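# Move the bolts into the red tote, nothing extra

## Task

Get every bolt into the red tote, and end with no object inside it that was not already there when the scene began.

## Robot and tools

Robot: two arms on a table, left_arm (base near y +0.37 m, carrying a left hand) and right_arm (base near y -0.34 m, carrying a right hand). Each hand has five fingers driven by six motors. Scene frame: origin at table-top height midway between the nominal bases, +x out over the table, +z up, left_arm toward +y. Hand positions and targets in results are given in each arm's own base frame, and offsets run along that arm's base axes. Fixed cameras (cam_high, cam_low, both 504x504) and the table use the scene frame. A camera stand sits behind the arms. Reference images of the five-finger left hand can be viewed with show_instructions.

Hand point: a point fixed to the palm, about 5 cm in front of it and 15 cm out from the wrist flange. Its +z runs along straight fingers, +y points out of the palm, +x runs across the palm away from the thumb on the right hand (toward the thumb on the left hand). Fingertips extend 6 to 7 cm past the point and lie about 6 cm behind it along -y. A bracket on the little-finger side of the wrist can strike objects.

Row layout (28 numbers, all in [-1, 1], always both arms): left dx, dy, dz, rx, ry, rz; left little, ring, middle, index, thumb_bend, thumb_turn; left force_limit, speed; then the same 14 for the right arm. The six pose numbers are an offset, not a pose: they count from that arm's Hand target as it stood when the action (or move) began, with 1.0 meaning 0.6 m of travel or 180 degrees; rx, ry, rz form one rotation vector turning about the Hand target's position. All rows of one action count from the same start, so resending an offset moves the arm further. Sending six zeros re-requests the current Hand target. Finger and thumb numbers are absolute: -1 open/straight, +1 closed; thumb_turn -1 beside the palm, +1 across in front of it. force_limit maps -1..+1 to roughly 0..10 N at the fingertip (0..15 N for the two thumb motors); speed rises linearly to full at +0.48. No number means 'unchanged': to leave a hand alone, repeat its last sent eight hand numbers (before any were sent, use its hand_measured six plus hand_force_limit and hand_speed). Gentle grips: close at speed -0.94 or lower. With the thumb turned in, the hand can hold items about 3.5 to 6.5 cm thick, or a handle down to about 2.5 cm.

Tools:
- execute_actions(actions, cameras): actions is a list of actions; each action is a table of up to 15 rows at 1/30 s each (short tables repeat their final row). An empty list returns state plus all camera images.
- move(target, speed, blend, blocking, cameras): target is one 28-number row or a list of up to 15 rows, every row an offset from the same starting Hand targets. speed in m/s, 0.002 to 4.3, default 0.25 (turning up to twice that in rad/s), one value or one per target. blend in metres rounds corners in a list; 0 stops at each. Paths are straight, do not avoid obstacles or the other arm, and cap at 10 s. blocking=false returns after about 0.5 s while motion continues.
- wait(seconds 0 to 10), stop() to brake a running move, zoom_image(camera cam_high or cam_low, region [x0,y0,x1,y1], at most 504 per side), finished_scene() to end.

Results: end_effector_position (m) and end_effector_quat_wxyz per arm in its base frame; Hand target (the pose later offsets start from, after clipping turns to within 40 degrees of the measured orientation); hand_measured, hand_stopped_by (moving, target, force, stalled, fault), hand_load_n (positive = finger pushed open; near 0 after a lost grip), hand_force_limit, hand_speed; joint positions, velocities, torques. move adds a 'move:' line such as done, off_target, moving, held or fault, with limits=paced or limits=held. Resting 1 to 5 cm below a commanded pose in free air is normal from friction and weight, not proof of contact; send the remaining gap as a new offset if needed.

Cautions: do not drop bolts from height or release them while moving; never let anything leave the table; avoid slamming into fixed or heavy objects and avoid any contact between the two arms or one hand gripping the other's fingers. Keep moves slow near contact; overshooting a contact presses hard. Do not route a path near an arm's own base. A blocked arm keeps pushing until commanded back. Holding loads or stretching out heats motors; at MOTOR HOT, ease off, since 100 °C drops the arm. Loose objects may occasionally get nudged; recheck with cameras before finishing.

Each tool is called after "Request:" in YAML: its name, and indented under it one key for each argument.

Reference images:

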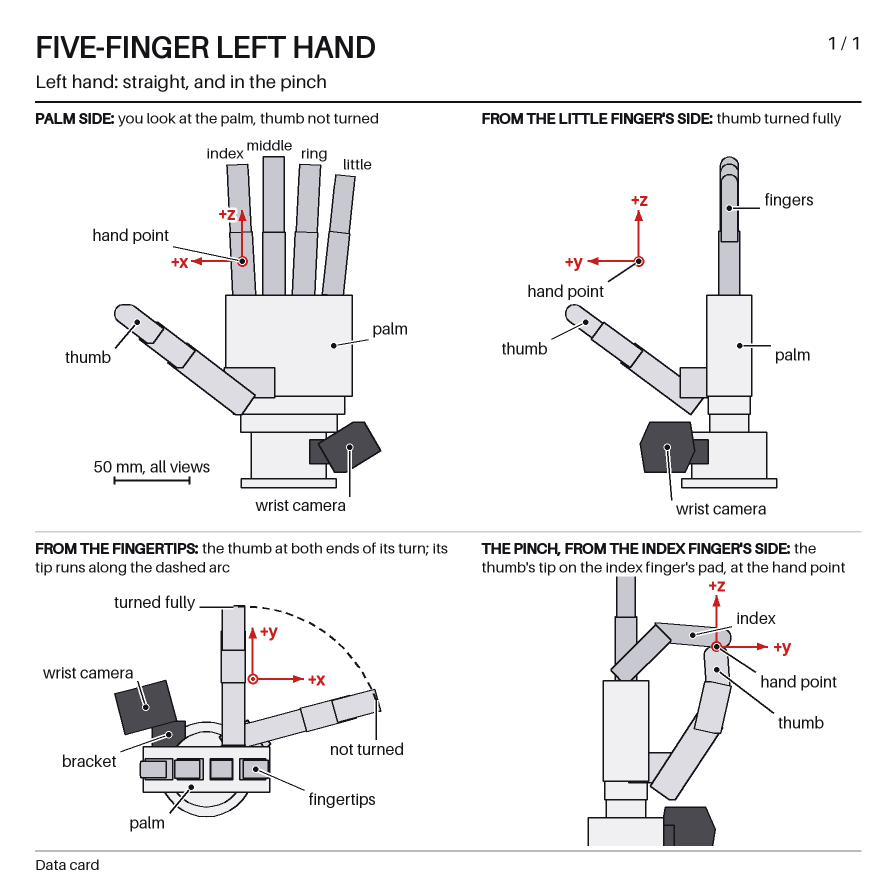

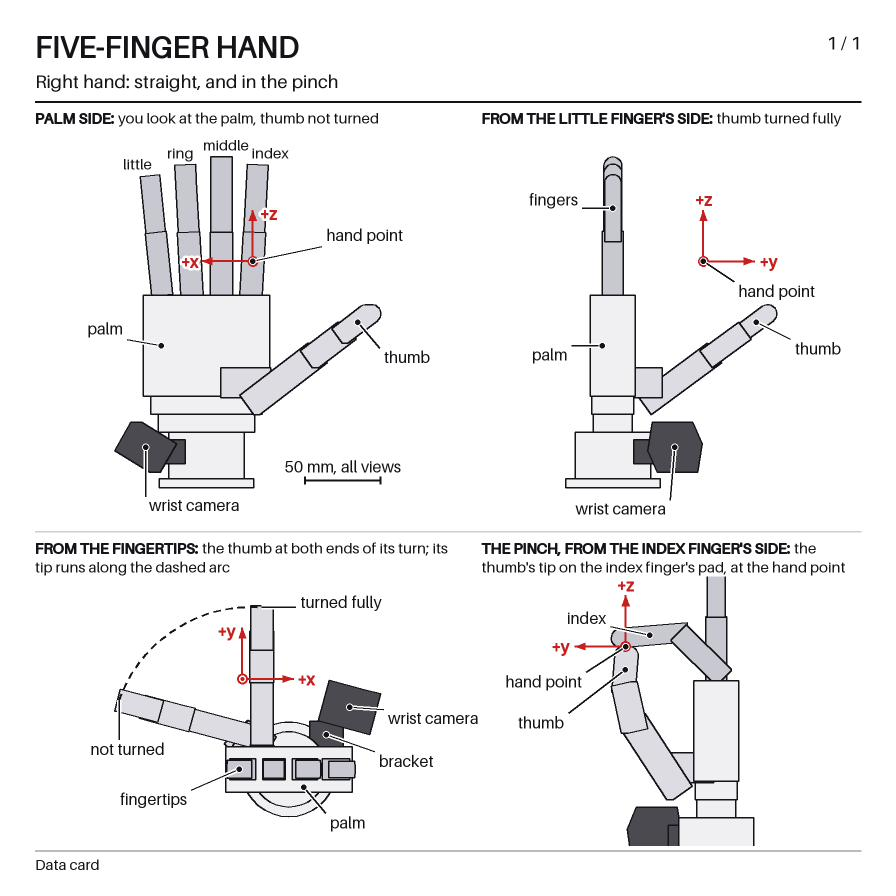

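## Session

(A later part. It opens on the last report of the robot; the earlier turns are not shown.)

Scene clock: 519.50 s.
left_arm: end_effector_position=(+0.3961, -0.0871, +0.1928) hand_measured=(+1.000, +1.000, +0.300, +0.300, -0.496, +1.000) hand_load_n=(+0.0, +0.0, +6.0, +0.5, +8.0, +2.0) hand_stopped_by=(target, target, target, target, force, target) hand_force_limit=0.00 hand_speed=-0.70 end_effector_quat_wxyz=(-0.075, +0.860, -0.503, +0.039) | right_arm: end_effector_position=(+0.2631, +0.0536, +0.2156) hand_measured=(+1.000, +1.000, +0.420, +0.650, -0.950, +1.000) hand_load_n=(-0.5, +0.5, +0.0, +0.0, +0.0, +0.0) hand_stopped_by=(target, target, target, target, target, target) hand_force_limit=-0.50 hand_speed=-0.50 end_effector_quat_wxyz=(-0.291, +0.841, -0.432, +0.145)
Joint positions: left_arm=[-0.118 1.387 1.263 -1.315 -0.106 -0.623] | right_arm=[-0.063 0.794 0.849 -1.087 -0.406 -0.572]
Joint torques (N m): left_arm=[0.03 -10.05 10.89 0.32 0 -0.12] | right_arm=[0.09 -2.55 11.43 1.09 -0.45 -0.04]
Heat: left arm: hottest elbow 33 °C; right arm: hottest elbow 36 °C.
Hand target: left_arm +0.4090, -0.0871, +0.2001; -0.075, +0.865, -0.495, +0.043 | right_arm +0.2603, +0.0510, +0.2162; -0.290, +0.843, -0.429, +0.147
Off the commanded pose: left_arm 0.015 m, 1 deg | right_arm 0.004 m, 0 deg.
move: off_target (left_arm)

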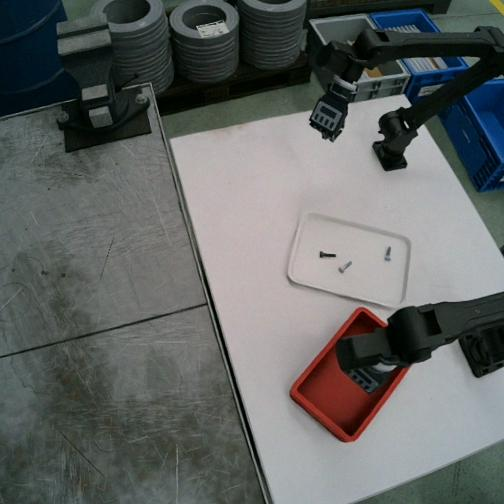

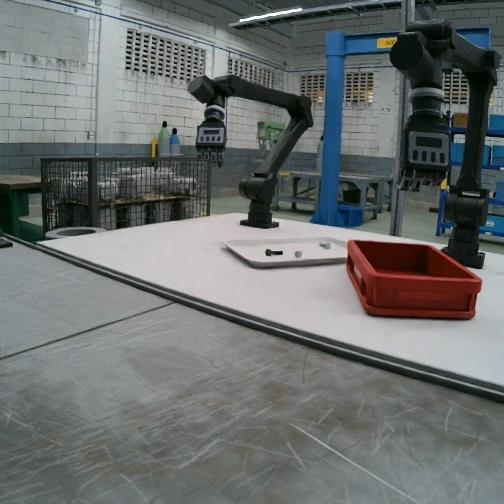

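Request:
move:
  target: [0.0415,-0.01,-0.1,0,0,0,1,1,0.3,0.3,0.1,1,0,-0.7,0,0,0,0,0,0,1,1,0.42,0.65,-0.95,1,-0.5,-0.5]
  speed: 0.15
  cameras: ["all"]

Request:
zoom_image:
  camera: "cam_high"
  region: [270, 280, 450, 460]

Request:
zoom_image:
  camera: "cam_low"
  region: [330, 140, 490, 330]

Scene clock: 538.50 s.
left_arm: end_effector_position=(+0.4282, -0.0911, +0.1455) hand_measured=(+1.000, +1.000, +0.300, +0.300, -0.496, +1.000) hand_load_n=(+0.0, +0.0, +6.0, +1.0, +8.0, +2.0) hand_stopped_by=(target, target, target, target, force, target) hand_force_limit=0.00 hand_speed=-0.70 end_effector_quat_wxyz=(-0.076, +0.862, -0.500, +0.043) | right_arm: end_effector_position=(+0.2631, +0.0536, +0.2156) hand_measured=(+1.000, +1.000, +0.420, +0.650, -0.950, +1.000) hand_load_n=(+0.0, +0.0, +0.5, +0.0, +0.0, +0.0) hand_stopped_by=(target, target, target, target, target, target) hand_force_limit=-0.50 hand_speed=-0.50 end_effector_quat_wxyz=(-0.291, +0.841, -0.432, +0.145)
Joint positions: left_arm=[-0.118 1.487 1.241 -1.186 -0.106 -0.631] | right_arm=[-0.063 0.794 0.849 -1.087 -0.406 -0.572]
Joint torques (N m): left_arm=[-0.5 -12.1 7.91 1.33 -0.04 -0.12] | right_arm=[0.79 -2.67 11.47 1.06 -0.46 -0.06]
Heat: left arm: hottest elbow 35 °C; right arm: hottest elbow 36 °C.
Hand target: left_arm +0.4339, -0.0931, +0.1401; -0.075, +0.865, -0.495, +0.043 | right_arm +0.2603, +0.0510, +0.2162; -0.290, +0.843, -0.429, +0.147
Off the commanded pose: left_arm 0.008 m, 1 deg | right_arm 0.004 m, 0 deg.
move: done

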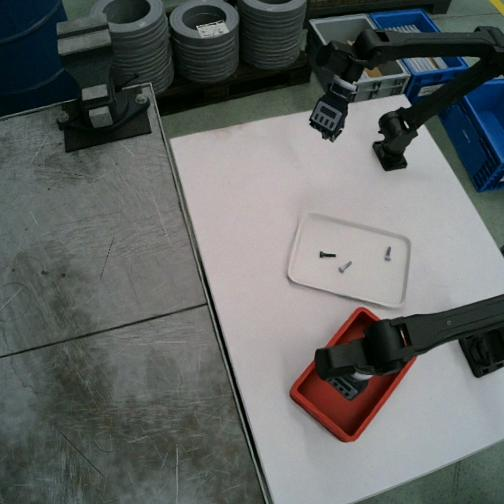

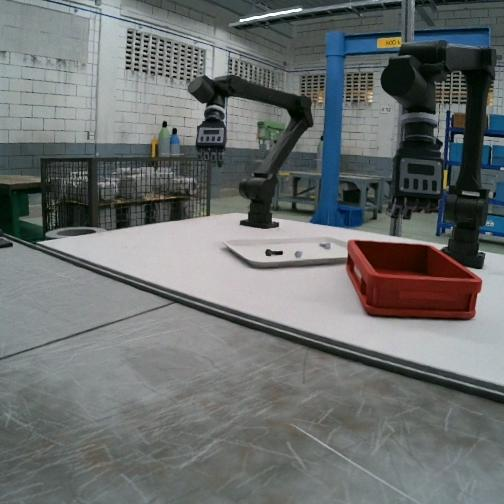

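Scaled by 2.800 from the camera's 504x504 image, which has a finer 720x720 frame.

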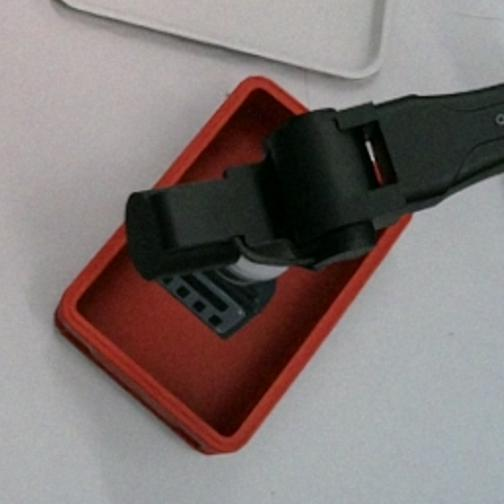

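Scaled by 2.653 from the camera's 504x504 image, which has a finer 720x720 frame.

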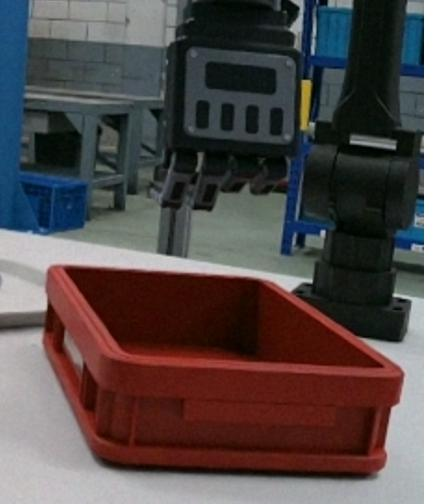

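Request:
move:
  target: [-0.017,-0.01,-0.14,0,0,0,1,1,0.3,0.3,0.1,1,0,-0.7,0,0,0,0,0,0,1,1,0.42,0.65,-0.95,1,-0.5,-0.5]
  speed: 0.12
  cameras: ["all"]

Request:
zoom_image:
  camera: "cam_high"
  region: [270, 280, 450, 460]

Request:
zoom_image:
  camera: "cam_low"
  region: [330, 140, 490, 330]

Scene clock: 569.67 s.
left_arm: end_effector_position=(+0.4216, -0.0934, +0.0644) hand_measured=(+1.000, +1.000, +0.300, +0.300, -0.496, +1.000) hand_load_n=(+0.0, +0.0, +5.5, +1.0, +8.0, +2.0) hand_stopped_by=(target, target, target, target, force, target) hand_force_limit=0.00 hand_speed=-0.70 end_effector_quat_wxyz=(-0.077, +0.864, -0.495, +0.046) | right_arm: end_effector_position=(+0.2631, +0.0536, +0.2156) hand_measured=(+1.000, +1.000, +0.420, +0.650, -0.950, +1.000) hand_load_n=(+0.0, +0.0, +0.0, +0.0, +0.0, +0.0) hand_stopped_by=(target, target, target, target, target, target) hand_force_limit=-0.50 hand_speed=-0.50 end_effector_quat_wxyz=(-0.291, +0.841, -0.432, +0.145)
Joint positions: left_arm=[-0.124 1.541 1.074 -0.959 -0.106 -0.647] | right_arm=[-0.063 0.794 0.849 -1.087 -0.406 -0.572]
Joint torques (N m): left_arm=[-1.44 -11.75 7.17 1.28 -0.14 -0.11] | right_arm=[0.73 -2.32 11.38 1.17 -0.47 -0.06]
Heat: left arm: hottest elbow 34 °C; right arm: hottest elbow 37 °C.
Hand target: left_arm +0.4238, -0.0992, +0.0561; -0.075, +0.865, -0.495, +0.043 | right_arm +0.2603, +0.0510, +0.2162; -0.290, +0.843, -0.429, +0.147
Off the commanded pose: left_arm 0.010 m, 0 deg | right_arm 0.004 m, 0 deg.
move: done

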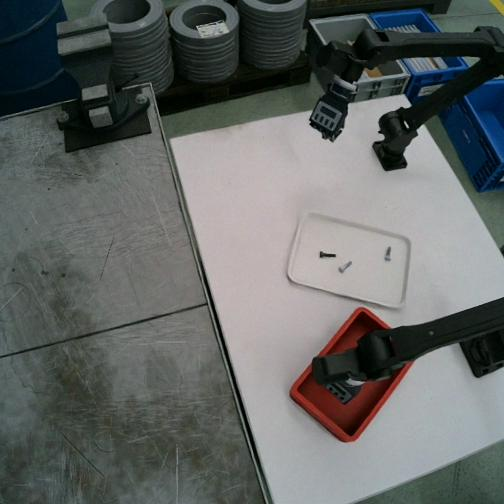

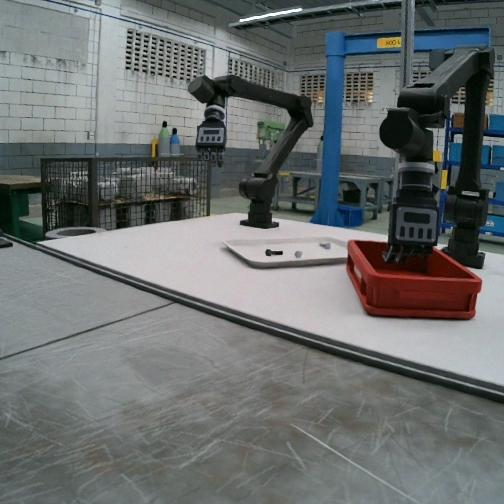

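Scaled by 2.800 from the camera's 504x504 image, which has a finer 720x720 frame.

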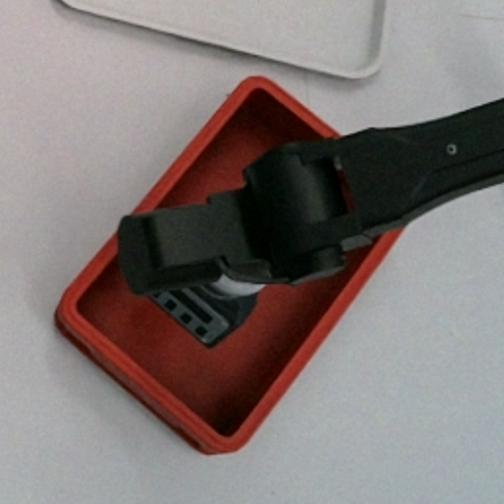

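Scaled by 2.653 from the camera's 504x504 image, which has a finer 720x720 frame.

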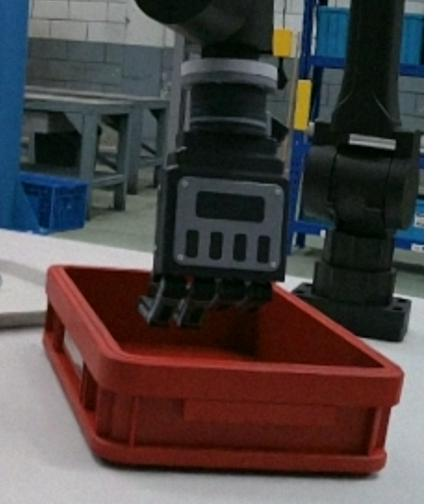

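Request:
move:
  target:
    - [0,0,-0.05,0,0,0,1,1,0.3,0.3,0.1,1,0,-0.7,0,0,0,0,0,0,1,1,0.42,0.65,-0.95,1,-0.5,-0.5]
    - [0,0,-0.05,0,0,0,1,1,0.3,0.3,-1,1,0,-0.5,0,0,0,0,0,0,1,1,0.42,0.65,-0.95,1,-0.5,-0.5]
  speed: 0.1
  cameras: ["all"]

Request:
zoom_image:
  camera: "cam_high"
  region: [270, 280, 450, 460]

Request:
zoom_image:
  camera: "cam_low"
  region: [330, 140, 490, 330]

Scene clock: 576.47 s.
left_arm: end_effector_position=(+0.4224, -0.0936, +0.0349) hand_measured=(+1.000, +1.000, +0.300, +0.300, -1.000, +1.000) hand_load_n=(+0.0, +0.0, +0.0, +0.0, +0.0, +0.0) hand_stopped_by=(target, target, target, target, target, target) hand_force_limit=0.00 hand_speed=-0.50 end_effector_quat_wxyz=(-0.077, +0.864, -0.495, +0.047) | right_arm: end_effector_position=(+0.2631, +0.0536, +0.2156) hand_measured=(+1.000, +1.000, +0.420, +0.650, -0.950, +1.000) hand_load_n=(+0.0, +0.0, +0.0, +0.0, +0.0, +0.0) hand_stopped_by=(target, target, target, target, target, target) hand_force_limit=-0.50 hand_speed=-0.50 end_effector_quat_wxyz=(-0.291, +0.841, -0.432, +0.145)
Joint positions: left_arm=[-0.124 1.581 1.034 -0.878 -0.106 -0.648] | right_arm=[-0.063 0.794 0.849 -1.087 -0.406 -0.572]
Joint torques (N m): left_arm=[-1.44 -11.99 6.83 1.33 -0.14 -0.12] | right_arm=[0.44 -2.02 11.37 1.09 -0.45 -0.08]
Heat: left arm: hottest elbow 34 °C; right arm: hottest elbow 37 °C.
Hand target: left_arm +0.4236, -0.0991, +0.0260; -0.075, +0.865, -0.495, +0.043 | right_arm +0.2603, +0.0510, +0.2162; -0.290, +0.843, -0.429, +0.147
Off the commanded pose: left_arm 0.011 m, 0 deg | right_arm 0.004 m, 0 deg.
move: off_target (left_arm); target 2's new numbers were sent with left_arm's hand 0.011 m and 0 deg from that target

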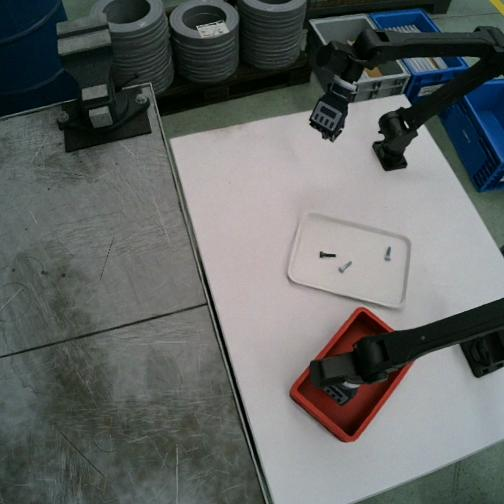

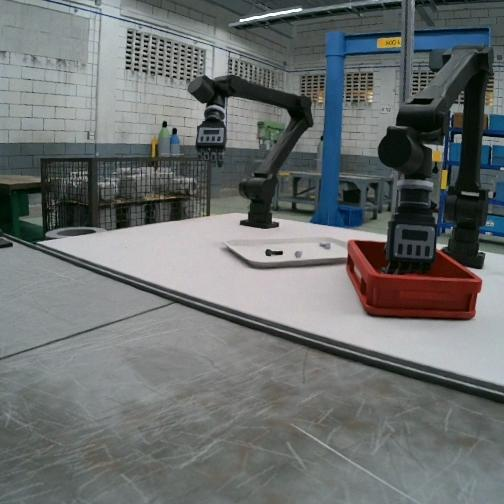

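Scaled by 2.800 from the camera's 504x504 image, which has a finer 720x720 frame.

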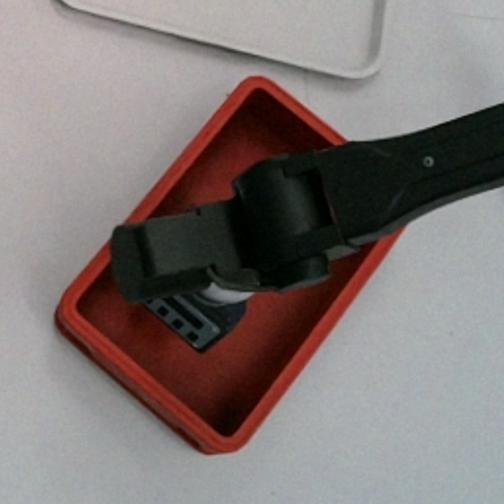

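Scaled by 2.653 from the camera's 504x504 image, which has a finer 720x720 frame.

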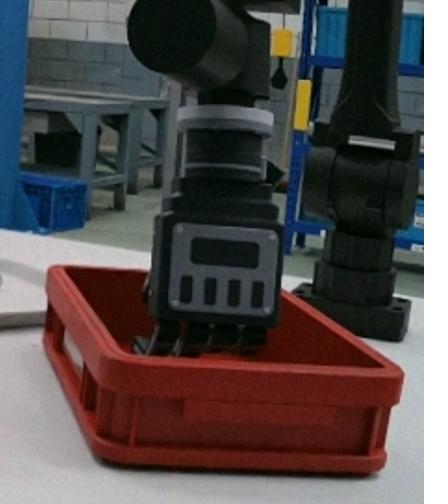

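Request:
zoom_image:
  camera: "cam_high"
  region: [280, 200, 420, 310]

Request:
zoom_image:
  camera: "cam_low"
  region: [260, 225, 350, 275]

Scaled by 3.600 from the camera's 504x504 image, which has a finer 720x720 frame.

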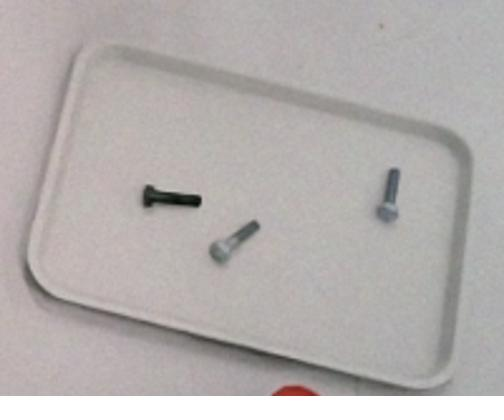

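Scaled by 5.600 from the camera's 504x504 image, which has a finer 720x720 frame.

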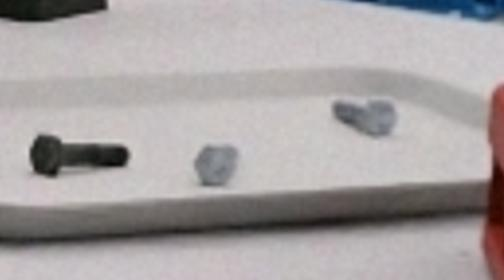

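Request:
move:
  target:
    - [0,0,0.258,0,0,0,1,1,0.3,0.3,-1,1,0,-0.5,0,0,0,0,0,0,1,1,0.42,0.65,-0.95,1,-0.5,-0.5]
    - [-0.475,-0.5035,0.2583,-0.0078,-0.1766,-0.3583,1,1,0.3,0.3,-1,1,0,-0.5,0,0,0,0,0,0,1,1,0.42,0.65,-0.95,1,-0.5,-0.5]
    - [-0.475,-0.5035,0.04,-0.0078,-0.1766,-0.3583,1,1,0.3,0.3,-1,1,0,-0.5,0,0,0,0,0,0,1,1,0.42,0.65,-0.95,1,-0.5,-0.5]
  speed: [0.2,0.25,0.15]
  blend: [0.03,0.02,0]
  cameras: ["all"]

Request:
zoom_image:
  camera: "cam_high"
  region: [340, 220, 420, 300]

Request:
zoom_image:
  camera: "cam_low"
  region: [290, 205, 350, 265]

Request:
zoom_image:
  camera: "cam_high"
  region: [270, 280, 450, 460]

Scene clock: 595.77 s.
left_arm: end_effector_position=(+0.1407, -0.3983, +0.0557) hand_measured=(+1.000, +1.000, +0.300, +0.300, -1.000, +1.000) hand_load_n=(+0.0, +0.0, +0.0, +0.0, +0.0, -0.5) hand_stopped_by=(target, target, target, target, target, target) hand_force_limit=0.00 hand_speed=-0.50 end_effector_quat_wxyz=(+0.155, -0.438, +0.831, -0.306) | right_arm: end_effector_position=(+0.2631, +0.0536, +0.2156) hand_measured=(+1.000, +1.000, +0.420, +0.650, -0.950, +1.000) hand_load_n=(+0.0, +0.0, +0.0, +0.0, +0.0, +0.0) hand_stopped_by=(target, target, target, target, target, target) hand_force_limit=-0.50 hand_speed=-0.50 end_effector_quat_wxyz=(-0.291, +0.841, -0.432, +0.145)
Joint positions: left_arm=[-1.288 1.281 0.704 -0.411 -0.412 -0.562] | right_arm=[-0.063 0.794 0.849 -1.087 -0.406 -0.572]
Joint torques (N m): left_arm=[-1.14 -7.24 7.32 2.36 -0.44 0.14] | right_arm=[0.44 -2.55 11.41 1.1 -0.47 -0.04]
Heat: left arm: hottest elbow 34 °C; right arm: hottest elbow 37 °C.
Hand target: left_arm +0.1388, -0.4012, +0.0500; +0.157, -0.429, +0.836, -0.304 | right_arm +0.2603, +0.0510, +0.2162; -0.290, +0.843, -0.429, +0.147
Off the commanded pose: left_arm 0.007 m, 1 deg | right_arm 0.004 m, 0 deg.
move: done

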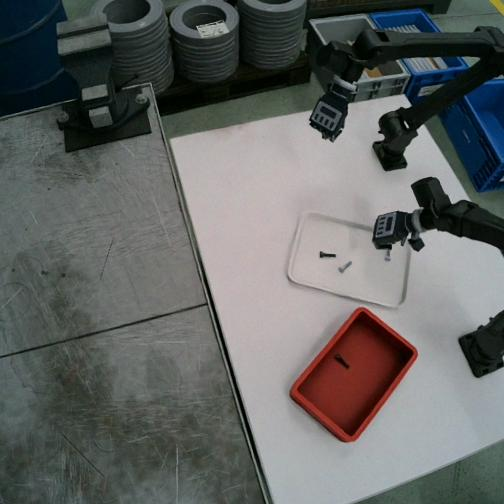

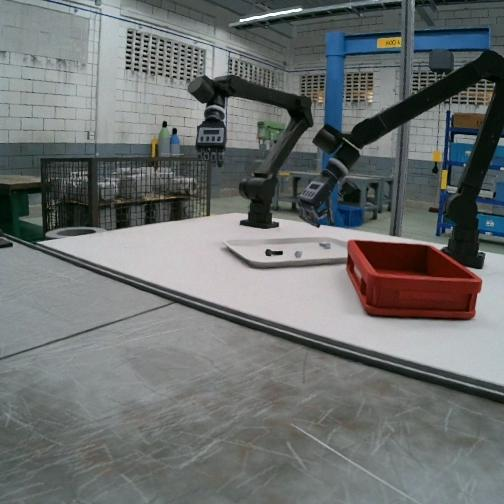

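Scaled by 6.300 from the camera's 504x504 image, which has a finer 720x720 frame.

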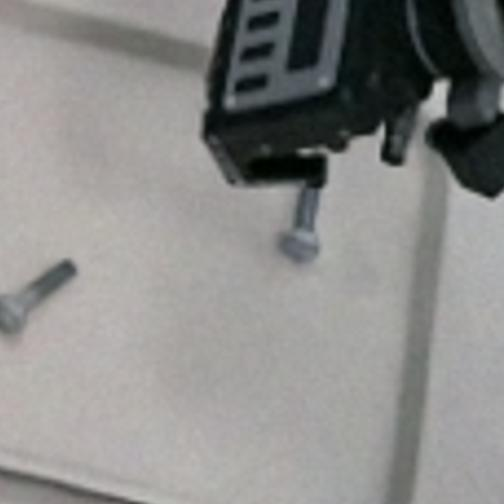

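Scaled by 8.400 from the camera's 504x504 image, which has a finer 720x720 frame.

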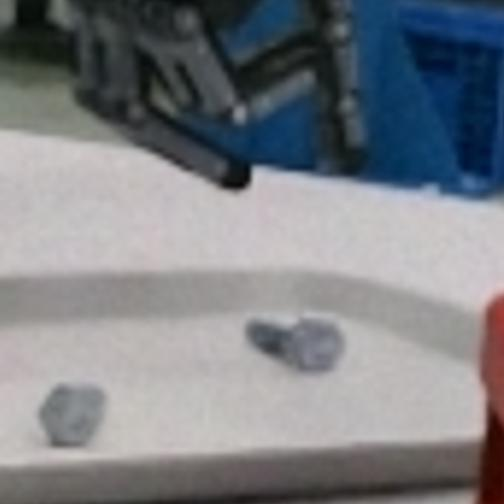

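Scaled by 2.800 from the camera's 504x504 image, which has a finer 720x720 frame.

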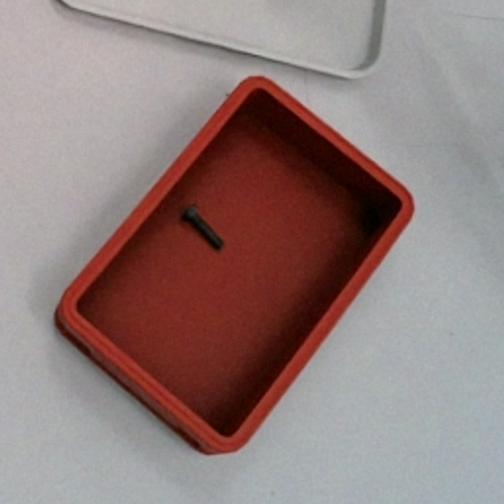

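Request:
move:
  target: [-0.003,0.001,-0.092,0,0,0,1,1,0.3,0.3,-1,1,0,-0.5,0,0,0,0,0,0,1,1,0.42,0.65,-0.95,1,-0.5,-0.5]
  speed: 0.08
  cameras: ["all"]

Request:
zoom_image:
  camera: "cam_high"
  region: [360, 230, 410, 280]

Request:
zoom_image:
  camera: "cam_low"
  region: [300, 225, 340, 265]

Scene clock: 604.60 s.
left_arm: end_effector_position=(+0.1408, -0.3991, +0.0022) hand_measured=(+1.000, +1.000, +0.300, +0.300, -1.000, +1.000) hand_load_n=(+0.0, +0.0, +0.0, +0.0, +0.0, +0.0) hand_stopped_by=(target, target, target, target, target, target) hand_force_limit=0.00 hand_speed=-0.50 end_effector_quat_wxyz=(+0.155, -0.438, +0.831, -0.307) | right_arm: end_effector_position=(+0.2631, +0.0536, +0.2156) hand_measured=(+1.000, +1.000, +0.420, +0.650, -0.950, +1.000) hand_load_n=(+0.0, +0.0, +0.0, +0.5, +0.0, +0.0) hand_stopped_by=(target, target, target, target, target, target) hand_force_limit=-0.50 hand_speed=-0.50 end_effector_quat_wxyz=(-0.291, +0.841, -0.432, +0.145)
Joint positions: left_arm=[-1.289 1.398 0.633 -0.22 -0.414 -0.562] | right_arm=[-0.063 0.794 0.849 -1.087 -0.406 -0.572]
Joint torques (N m): left_arm=[-1.44 -7.88 6.31 2.36 -0.46 0.11] | right_arm=[0.32 -2.02 11.52 1.03 -0.47 -0.05]
Heat: left arm: hottest elbow 33 °C; right arm: hottest elbow 37 °C.
Hand target: left_arm +0.1370, -0.4006, -0.0052; +0.157, -0.429, +0.836, -0.304 | right_arm +0.2603, +0.0510, +0.2162; -0.290, +0.843, -0.429, +0.147
Off the commanded pose: left_arm 0.008 m, 1 deg | right_arm 0.004 m, 0 deg.
move: done

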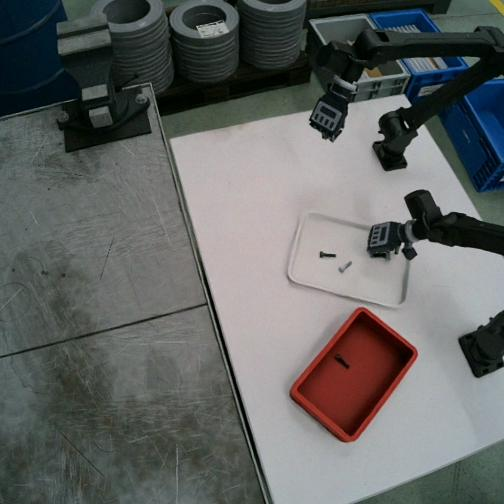

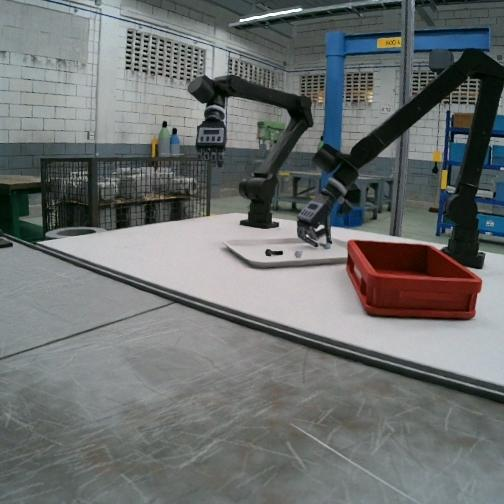

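Scaled by 10.080 from the camera's 504x504 image, which has a finer 720x720 frame.

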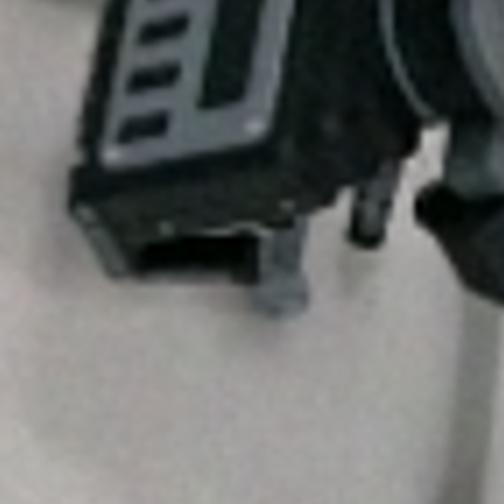

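Scaled by 12.600 from the camera's 504x504 image, which has a finer 720x720 frame.

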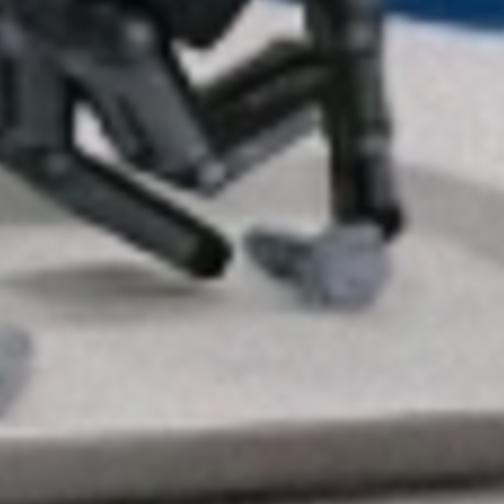

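Request:
move:
  target:
    - [0,0,-0.012,0,0,0,1,1,0.3,0.3,-1,1,0,-0.5,0,0,0,0,0,0,1,1,0.42,0.65,-0.95,1,-0.5,-0.5]
    - [0,0,-0.012,0,0,0,1,1,0.3,0.3,0.1,1,0,-0.7,0,0,0,0,0,0,1,1,0.42,0.65,-0.95,1,-0.5,-0.5]
  speed: 0.06
  cameras: ["all"]

Request:
zoom_image:
  camera: "cam_low"
  region: [300, 225, 340, 265]

Scene clock: 609.63 s.
left_arm: end_effector_position=(+0.1420, -0.4023, +0.0000) hand_measured=(+1.000, +1.000, +0.300, +0.300, -0.480, +1.000) hand_load_n=(+0.0, +0.0, +3.5, +0.0, +7.5, -1.5) hand_stopped_by=(target, target, target, target, force, target) hand_force_limit=0.00 hand_speed=-0.70 end_effector_quat_wxyz=(+0.155, -0.438, +0.828, -0.313) | right_arm: end_effector_position=(+0.2631, +0.0536, +0.2156) hand_measured=(+1.000, +1.000, +0.420, +0.650, -0.950, +1.000) hand_load_n=(+0.0, +0.0, +0.5, +0.5, +0.0, +0.0) hand_stopped_by=(target, target, target, target, target, target) hand_force_limit=-0.50 hand_speed=-0.50 end_effector_quat_wxyz=(-0.291, +0.841, -0.432, +0.145)
Joint positions: left_arm=[-1.289 1.408 0.63 -0.194 -0.416 -0.562] | right_arm=[-0.063 0.794 0.849 -1.087 -0.406 -0.572]
Joint torques (N m): left_arm=[-1.49 -7.36 5.9 2.36 -0.39 0.11] | right_arm=[0.09 -2.26 11.37 1.11 -0.46 -0.03]
Heat: left arm: hottest elbow 33 °C; right arm: hottest elbow 37 °C.
Hand target: left_arm +0.1370, -0.4007, -0.0124; +0.157, -0.429, +0.836, -0.304 | right_arm +0.2603, +0.0510, +0.2162; -0.290, +0.843, -0.429, +0.147
Off the commanded pose: left_arm 0.014 m, 2 deg | right_arm 0.004 m, 0 deg.
move: off_target (left_arm); target 2's new numbers were sent with left_arm's hand 0.013 m and 2 deg from that target

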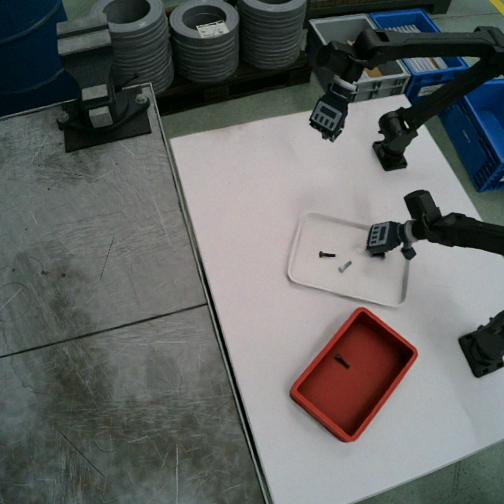

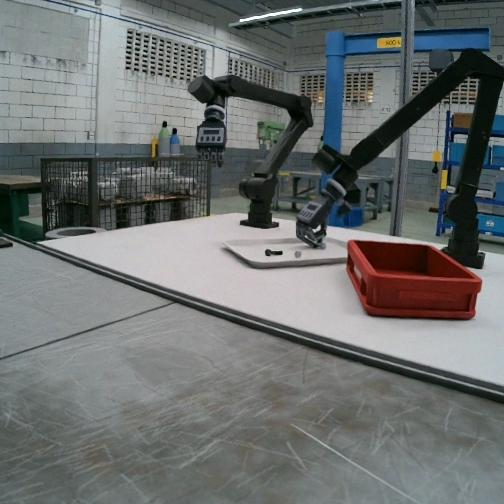

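Scaled by 12.600 from the camera's 504x504 image, which has a finer 720x720 frame.

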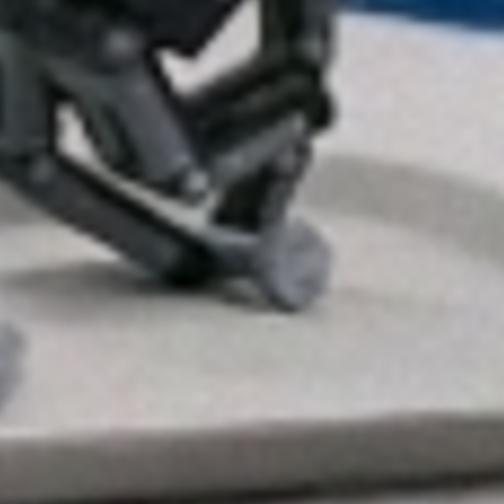

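Request:
move:
  target: [0,0,0.12,0,0,0,1,1,0.3,0.3,0.1,1,0,-0.7,0,0,0,0,0,0,1,1,0.42,0.65,-0.95,1,-0.5,-0.5]
  speed: 0.08
  cameras: ["cam_low"]

Request:
zoom_image:
  camera: "cam_low"
  region: [290, 205, 350, 265]

Scene clock: 613.33 s.
left_arm: end_effector_position=(+0.1370, -0.3848, +0.0406) hand_measured=(+1.000, +1.000, +0.300, +0.300, -0.480, +1.000) hand_load_n=(+0.0, +0.0, +5.0, +0.0, +6.0, -1.0) hand_stopped_by=(target, target, target, target, force, target) hand_force_limit=0.00 hand_speed=-0.70 end_effector_quat_wxyz=(+0.160, -0.436, +0.838, -0.287) | right_arm: end_effector_position=(+0.2631, +0.0536, +0.2156) hand_measured=(+1.000, +1.000, +0.420, +0.650, -0.950, +1.000) hand_load_n=(+0.0, +0.0, +0.0, +0.0, +0.0, +0.0) hand_stopped_by=(target, target, target, target, target, target) hand_force_limit=-0.50 hand_speed=-0.50 end_effector_quat_wxyz=(-0.291, +0.841, -0.432, +0.145)
Joint positions: left_arm=[-1.289 1.291 0.681 -0.42 -0.416 -0.562] | right_arm=[-0.063 0.794 0.849 -1.087 -0.406 -0.572]
Joint torques (N m): left_arm=[-1.55 -9.93 9.8 1.1 -0.38 0.11] | right_arm=[0.62 -2.02 11.38 0.96 -0.46 -0.02]
Heat: left arm: hottest elbow 33 °C; right arm: hottest elbow 37 °C.
Hand target: left_arm +0.1370, -0.4005, +0.0594; +0.157, -0.429, +0.836, -0.304 | right_arm +0.2603, +0.0510, +0.2162; -0.290, +0.843, -0.429, +0.147
Off the commanded pose: left_arm 0.025 m, 2 deg | right_arm 0.004 m, 0 deg.
move: off_target (left_arm)
Images, in order (width x height): cam_low 504x504.

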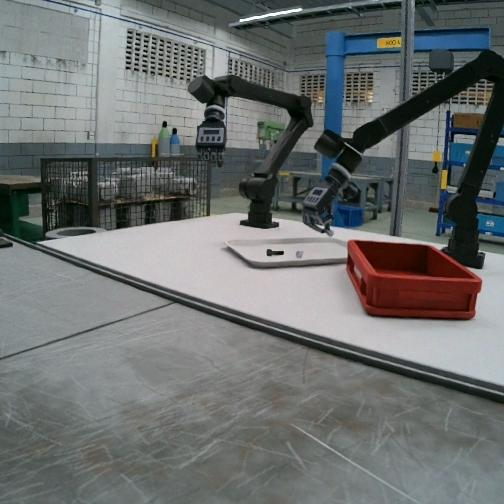

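Scaled by 8.400 from the camera's 504x504 image, which has a finer 720x720 frame.

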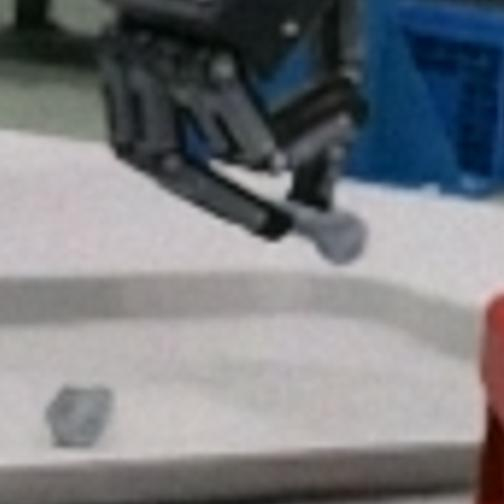

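Request:
move:
  target:
    - [0,0,0.2,0,0,0,1,1,0.3,0.3,0.1,1,0,-0.7,0,0,0,0,0,0,1,1,0.42,0.65,-0.95,1,-0.5,-0.5]
    - [0.4347,0.477,0.2,0.0078,0.1766,0.3583,1,1,0.3,0.3,0.1,1,0,-0.7,0,0,0,0,0,0,1,1,0.42,0.65,-0.95,1,-0.5,-0.5]
    - [0.4347,0.477,0.04,0.0078,0.1766,0.3583,1,1,0.3,0.3,0.1,1,0,-0.7,0,0,0,0,0,0,1,1,0.42,0.65,-0.95,1,-0.5,-0.5]
  speed: [0.2,0.25,0.12]
  blend: [0.03,0.02,0]
  cameras: ["all"]

Request:
zoom_image:
  camera: "cam_low"
  region: [330, 140, 490, 330]

Request:
zoom_image:
  camera: "cam_high"
  region: [270, 280, 450, 460]

Scene clock: 622.90 s.
left_arm: end_effector_position=(+0.3936, -0.1152, +0.0905) hand_measured=(+1.000, +1.000, +0.300, +0.300, -0.480, +1.000) hand_load_n=(+0.0, +0.0, +4.5, +0.0, +5.5, -1.0) hand_stopped_by=(target, target, target, target, force, target) hand_force_limit=0.00 hand_speed=-0.70 end_effector_quat_wxyz=(-0.078, +0.860, -0.503, +0.045) | right_arm: end_effector_position=(+0.2631, +0.0536, +0.2156) hand_measured=(+1.000, +1.000, +0.420, +0.650, -0.950, +1.000) hand_load_n=(+0.0, +0.0, +0.0, +0.0, +0.0, +0.0) hand_stopped_by=(target, target, target, target, target, target) hand_force_limit=-0.50 hand_speed=-0.50 end_effector_quat_wxyz=(-0.291, +0.841, -0.432, +0.145)
Joint positions: left_arm=[-0.188 1.454 1.053 -1.032 -0.116 -0.693] | right_arm=[-0.063 0.794 0.849 -1.087 -0.406 -0.572]
Joint torques (N m): left_arm=[0.09 -10.58 7.35 1.29 0.03 -0.12] | right_arm=[0.38 -2.37 11.3 1.02 -0.49 -0.03]
Heat: left arm: hottest elbow 34 °C; right arm: hottest elbow 37 °C.
Hand target: left_arm +0.3979, -0.1145, +0.0836; -0.075, +0.865, -0.495, +0.043 | right_arm +0.2603, +0.0510, +0.2162; -0.290, +0.843, -0.429, +0.147
Off the commanded pose: left_arm 0.008 m, 1 deg | right_arm 0.004 m, 0 deg.
move: done

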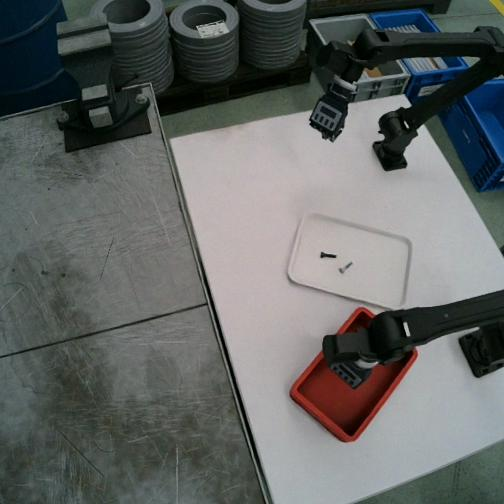

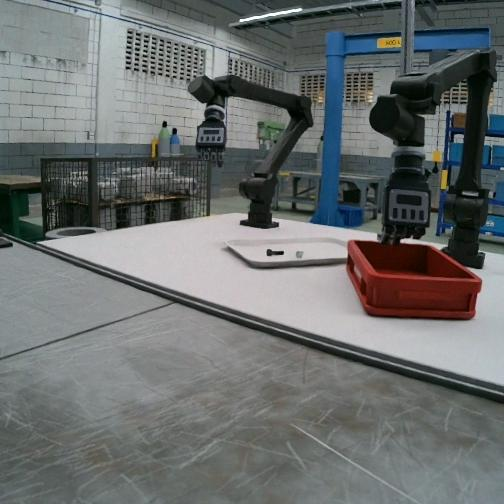

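Scaled by 2.653 from the camera's 504x504 image, which has a finer 720x720 frame.

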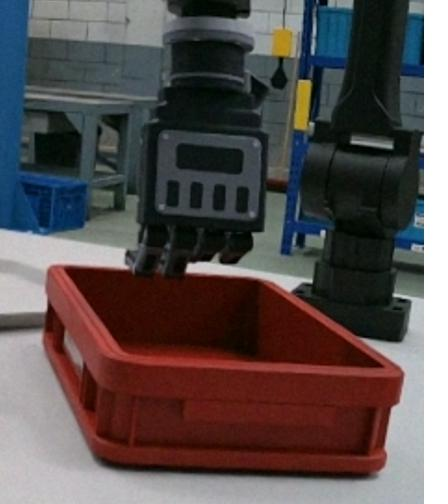

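Scaled by 2.800 from the camera's 504x504 image, which has a finer 720x720 frame.

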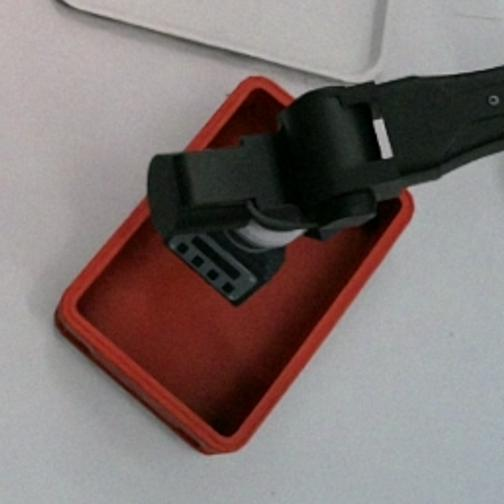

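Request:
move:
  target:
    - [0.015,0.01,-0.096,0,0,0,1,1,0.3,0.3,0.1,1,0,-0.7,0,0,0,0,0,0,1,1,0.42,0.65,-0.95,1,-0.5,-0.5]
    - [0.015,0.01,-0.096,0,0,0,1,1,0.3,0.3,-1,1,0,-0.5,0,0,0,0,0,0,1,1,0.42,0.65,-0.95,1,-0.5,-0.5]
  speed: 0.1
  cameras: ["all"]

Request:
zoom_image:
  camera: "cam_high"
  region: [290, 210, 420, 310]

Request:
zoom_image:
  camera: "cam_low"
  region: [250, 225, 340, 275]

Scene clock: 629.67 s.
left_arm: end_effector_position=(+0.4042, -0.1124, +0.0340) hand_measured=(+1.000, +1.000, +0.300, +0.300, -1.000, +1.000) hand_load_n=(+0.0, +0.5, +0.5, +0.0, +0.0, +0.0) hand_stopped_by=(target, target, target, target, target, target) hand_force_limit=0.00 hand_speed=-0.50 end_effector_quat_wxyz=(-0.077, +0.863, -0.497, +0.047) | right_arm: end_effector_position=(+0.2631, +0.0536, +0.2156) hand_measured=(+1.000, +1.000, +0.420, +0.650, -0.950, +1.000) hand_load_n=(+0.0, +0.0, +0.0, +0.0, +0.0, +0.0) hand_stopped_by=(target, target, target, target, target, target) hand_force_limit=-0.50 hand_speed=-0.50 end_effector_quat_wxyz=(-0.291, +0.841, -0.432, +0.145)
Joint positions: left_arm=[-0.175 1.547 0.991 -0.872 -0.113 -0.693] | right_arm=[-0.063 0.794 0.849 -1.087 -0.406 -0.572]
Joint torques (N m): left_arm=[0.56 -11.34 6.82 1.33 0.02 0.06] | right_arm=[0.38 -2.2 11.41 1.07 -0.45 -0.05]
Heat: left arm: hottest elbow 33 °C; right arm: hottest elbow 37 °C.
Hand target: left_arm +0.4067, -0.1084, +0.0258; -0.075, +0.865, -0.495, +0.043 | right_arm +0.2603, +0.0510, +0.2162; -0.290, +0.843, -0.429, +0.147
Off the commanded pose: left_arm 0.009 m, 1 deg | right_arm 0.004 m, 0 deg.
move: done

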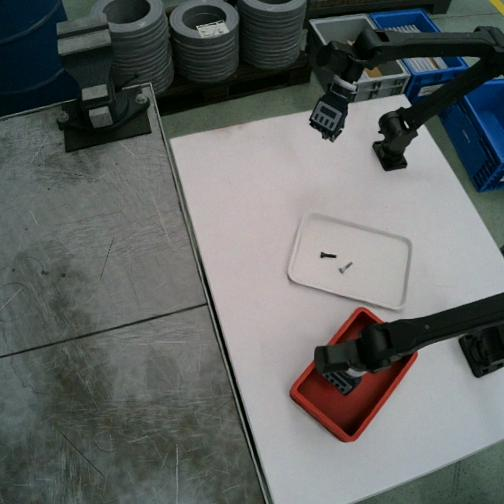

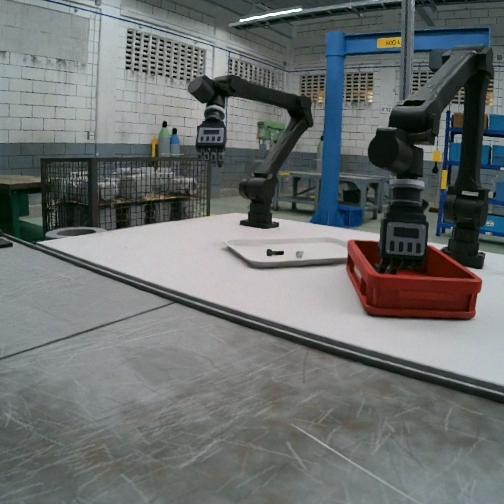

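Scaled by 3.877 from the camera's 504x504 image, which has a finer 720x720 frame.

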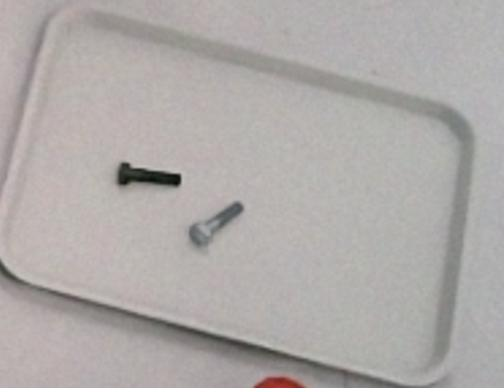

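Scaled by 5.600 from the camera's 504x504 image, which has a finer 720x720 frame.

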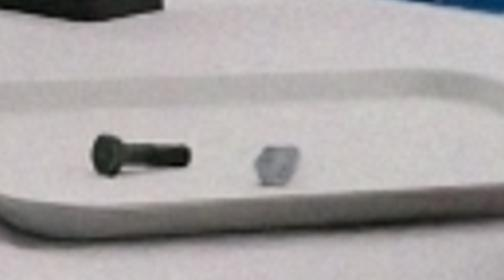

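Request:
move:
  target:
    - [0,0,0.267,0,0,0,1,1,0.3,0.3,-1,1,0,-0.5,0,0,0,0,0,0,1,1,0.42,0.65,-0.95,1,-0.5,-0.5]
    - [-0.245,-0.5065,0.267,-0.0741,-0.1783,-0.574,1,1,0.3,0.3,-1,1,0,-0.5,0,0,0,0,0,0,1,1,0.42,0.65,-0.95,1,-0.5,-0.5]
    - [-0.245,-0.5065,0.04,-0.0741,-0.1783,-0.574,1,1,0.3,0.3,-1,1,0,-0.5,0,0,0,0,0,0,1,1,0.42,0.65,-0.95,1,-0.5,-0.5]
  speed: [0.2,0.35,0.15]
  blend: [0.03,0.02,0]
  cameras: ["all"]

Request:
zoom_image:
  camera: "cam_high"
  region: [300, 210, 400, 310]

Request:
zoom_image:
  camera: "cam_low"
  region: [255, 195, 335, 275]

Request:
zoom_image:
  camera: "cam_high"
  region: [270, 280, 450, 460]

Scene clock: 654.53 s.
left_arm: end_effector_position=(+0.2605, -0.4082, +0.0575) hand_measured=(+1.000, +1.000, +0.300, +0.300, -1.000, +1.000) hand_load_n=(+0.0, +0.0, +0.0, +0.0, +0.0, +0.0) hand_stopped_by=(target, target, target, target, target, target) hand_force_limit=0.00 hand_speed=-0.50 end_effector_quat_wxyz=(+0.044, -0.126, +0.931, -0.340) | right_arm: end_effector_position=(+0.2631, +0.0536, +0.2156) hand_measured=(+1.000, +1.000, +0.420, +0.650, -0.950, +1.000) hand_load_n=(+0.5, +0.0, +0.0, +0.0, +0.0, +0.0) hand_stopped_by=(target, target, target, target, target, target) hand_force_limit=-0.50 hand_speed=-0.50 end_effector_quat_wxyz=(-0.291, +0.841, -0.432, +0.145)
Joint positions: left_arm=[-0.875 1.485 0.903 -0.335 0.273 0.333] | right_arm=[-0.063 0.794 0.849 -1.087 -0.406 -0.572]
Joint torques (N m): left_arm=[-1.08 -11.11 7.43 2.45 0.27 0.13] | right_arm=[0.26 -2.08 11.45 1.02 -0.47 -0.07]
Heat: left arm: hottest elbow 33 °C; right arm: hottest elbow 37 °C.
Hand target: left_arm +0.2597, -0.4123, +0.0497; +0.043, -0.117, +0.932, -0.339 | right_arm +0.2603, +0.0510, +0.2162; -0.290, +0.843, -0.429, +0.147
Off the commanded pose: left_arm 0.009 m, 1 deg | right_arm 0.004 m, 0 deg.
move: done

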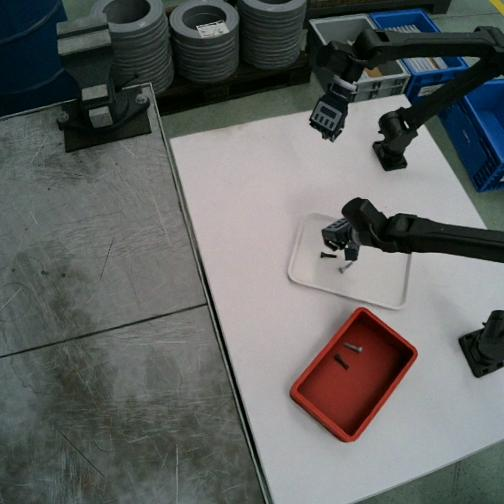

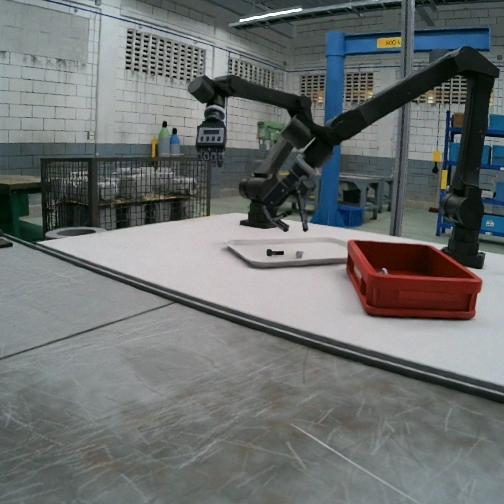

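Scaled by 5.040 from the camera's 504x504 image, which has a finer 720x720 frame.

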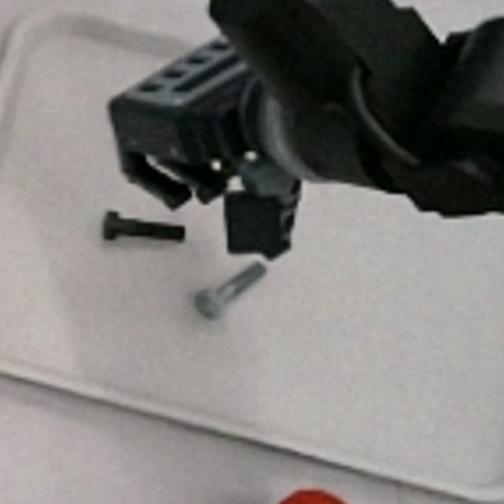

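Scaled by 6.300 from the camera's 504x504 image, which has a finer 720x720 frame.

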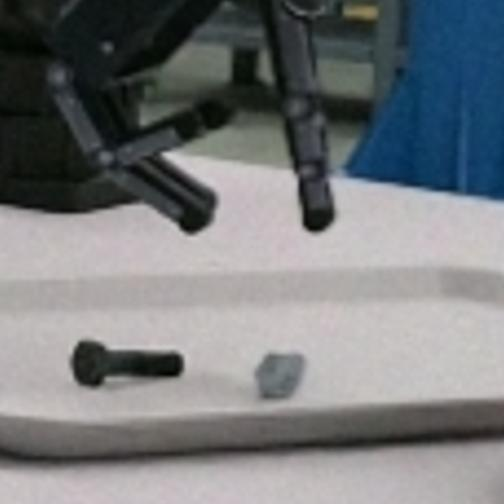

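Scaled by 2.800 from the camera's 504x504 image, which has a finer 720x720 frame.

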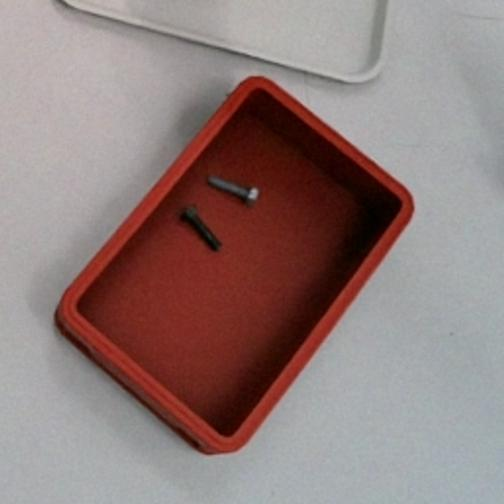

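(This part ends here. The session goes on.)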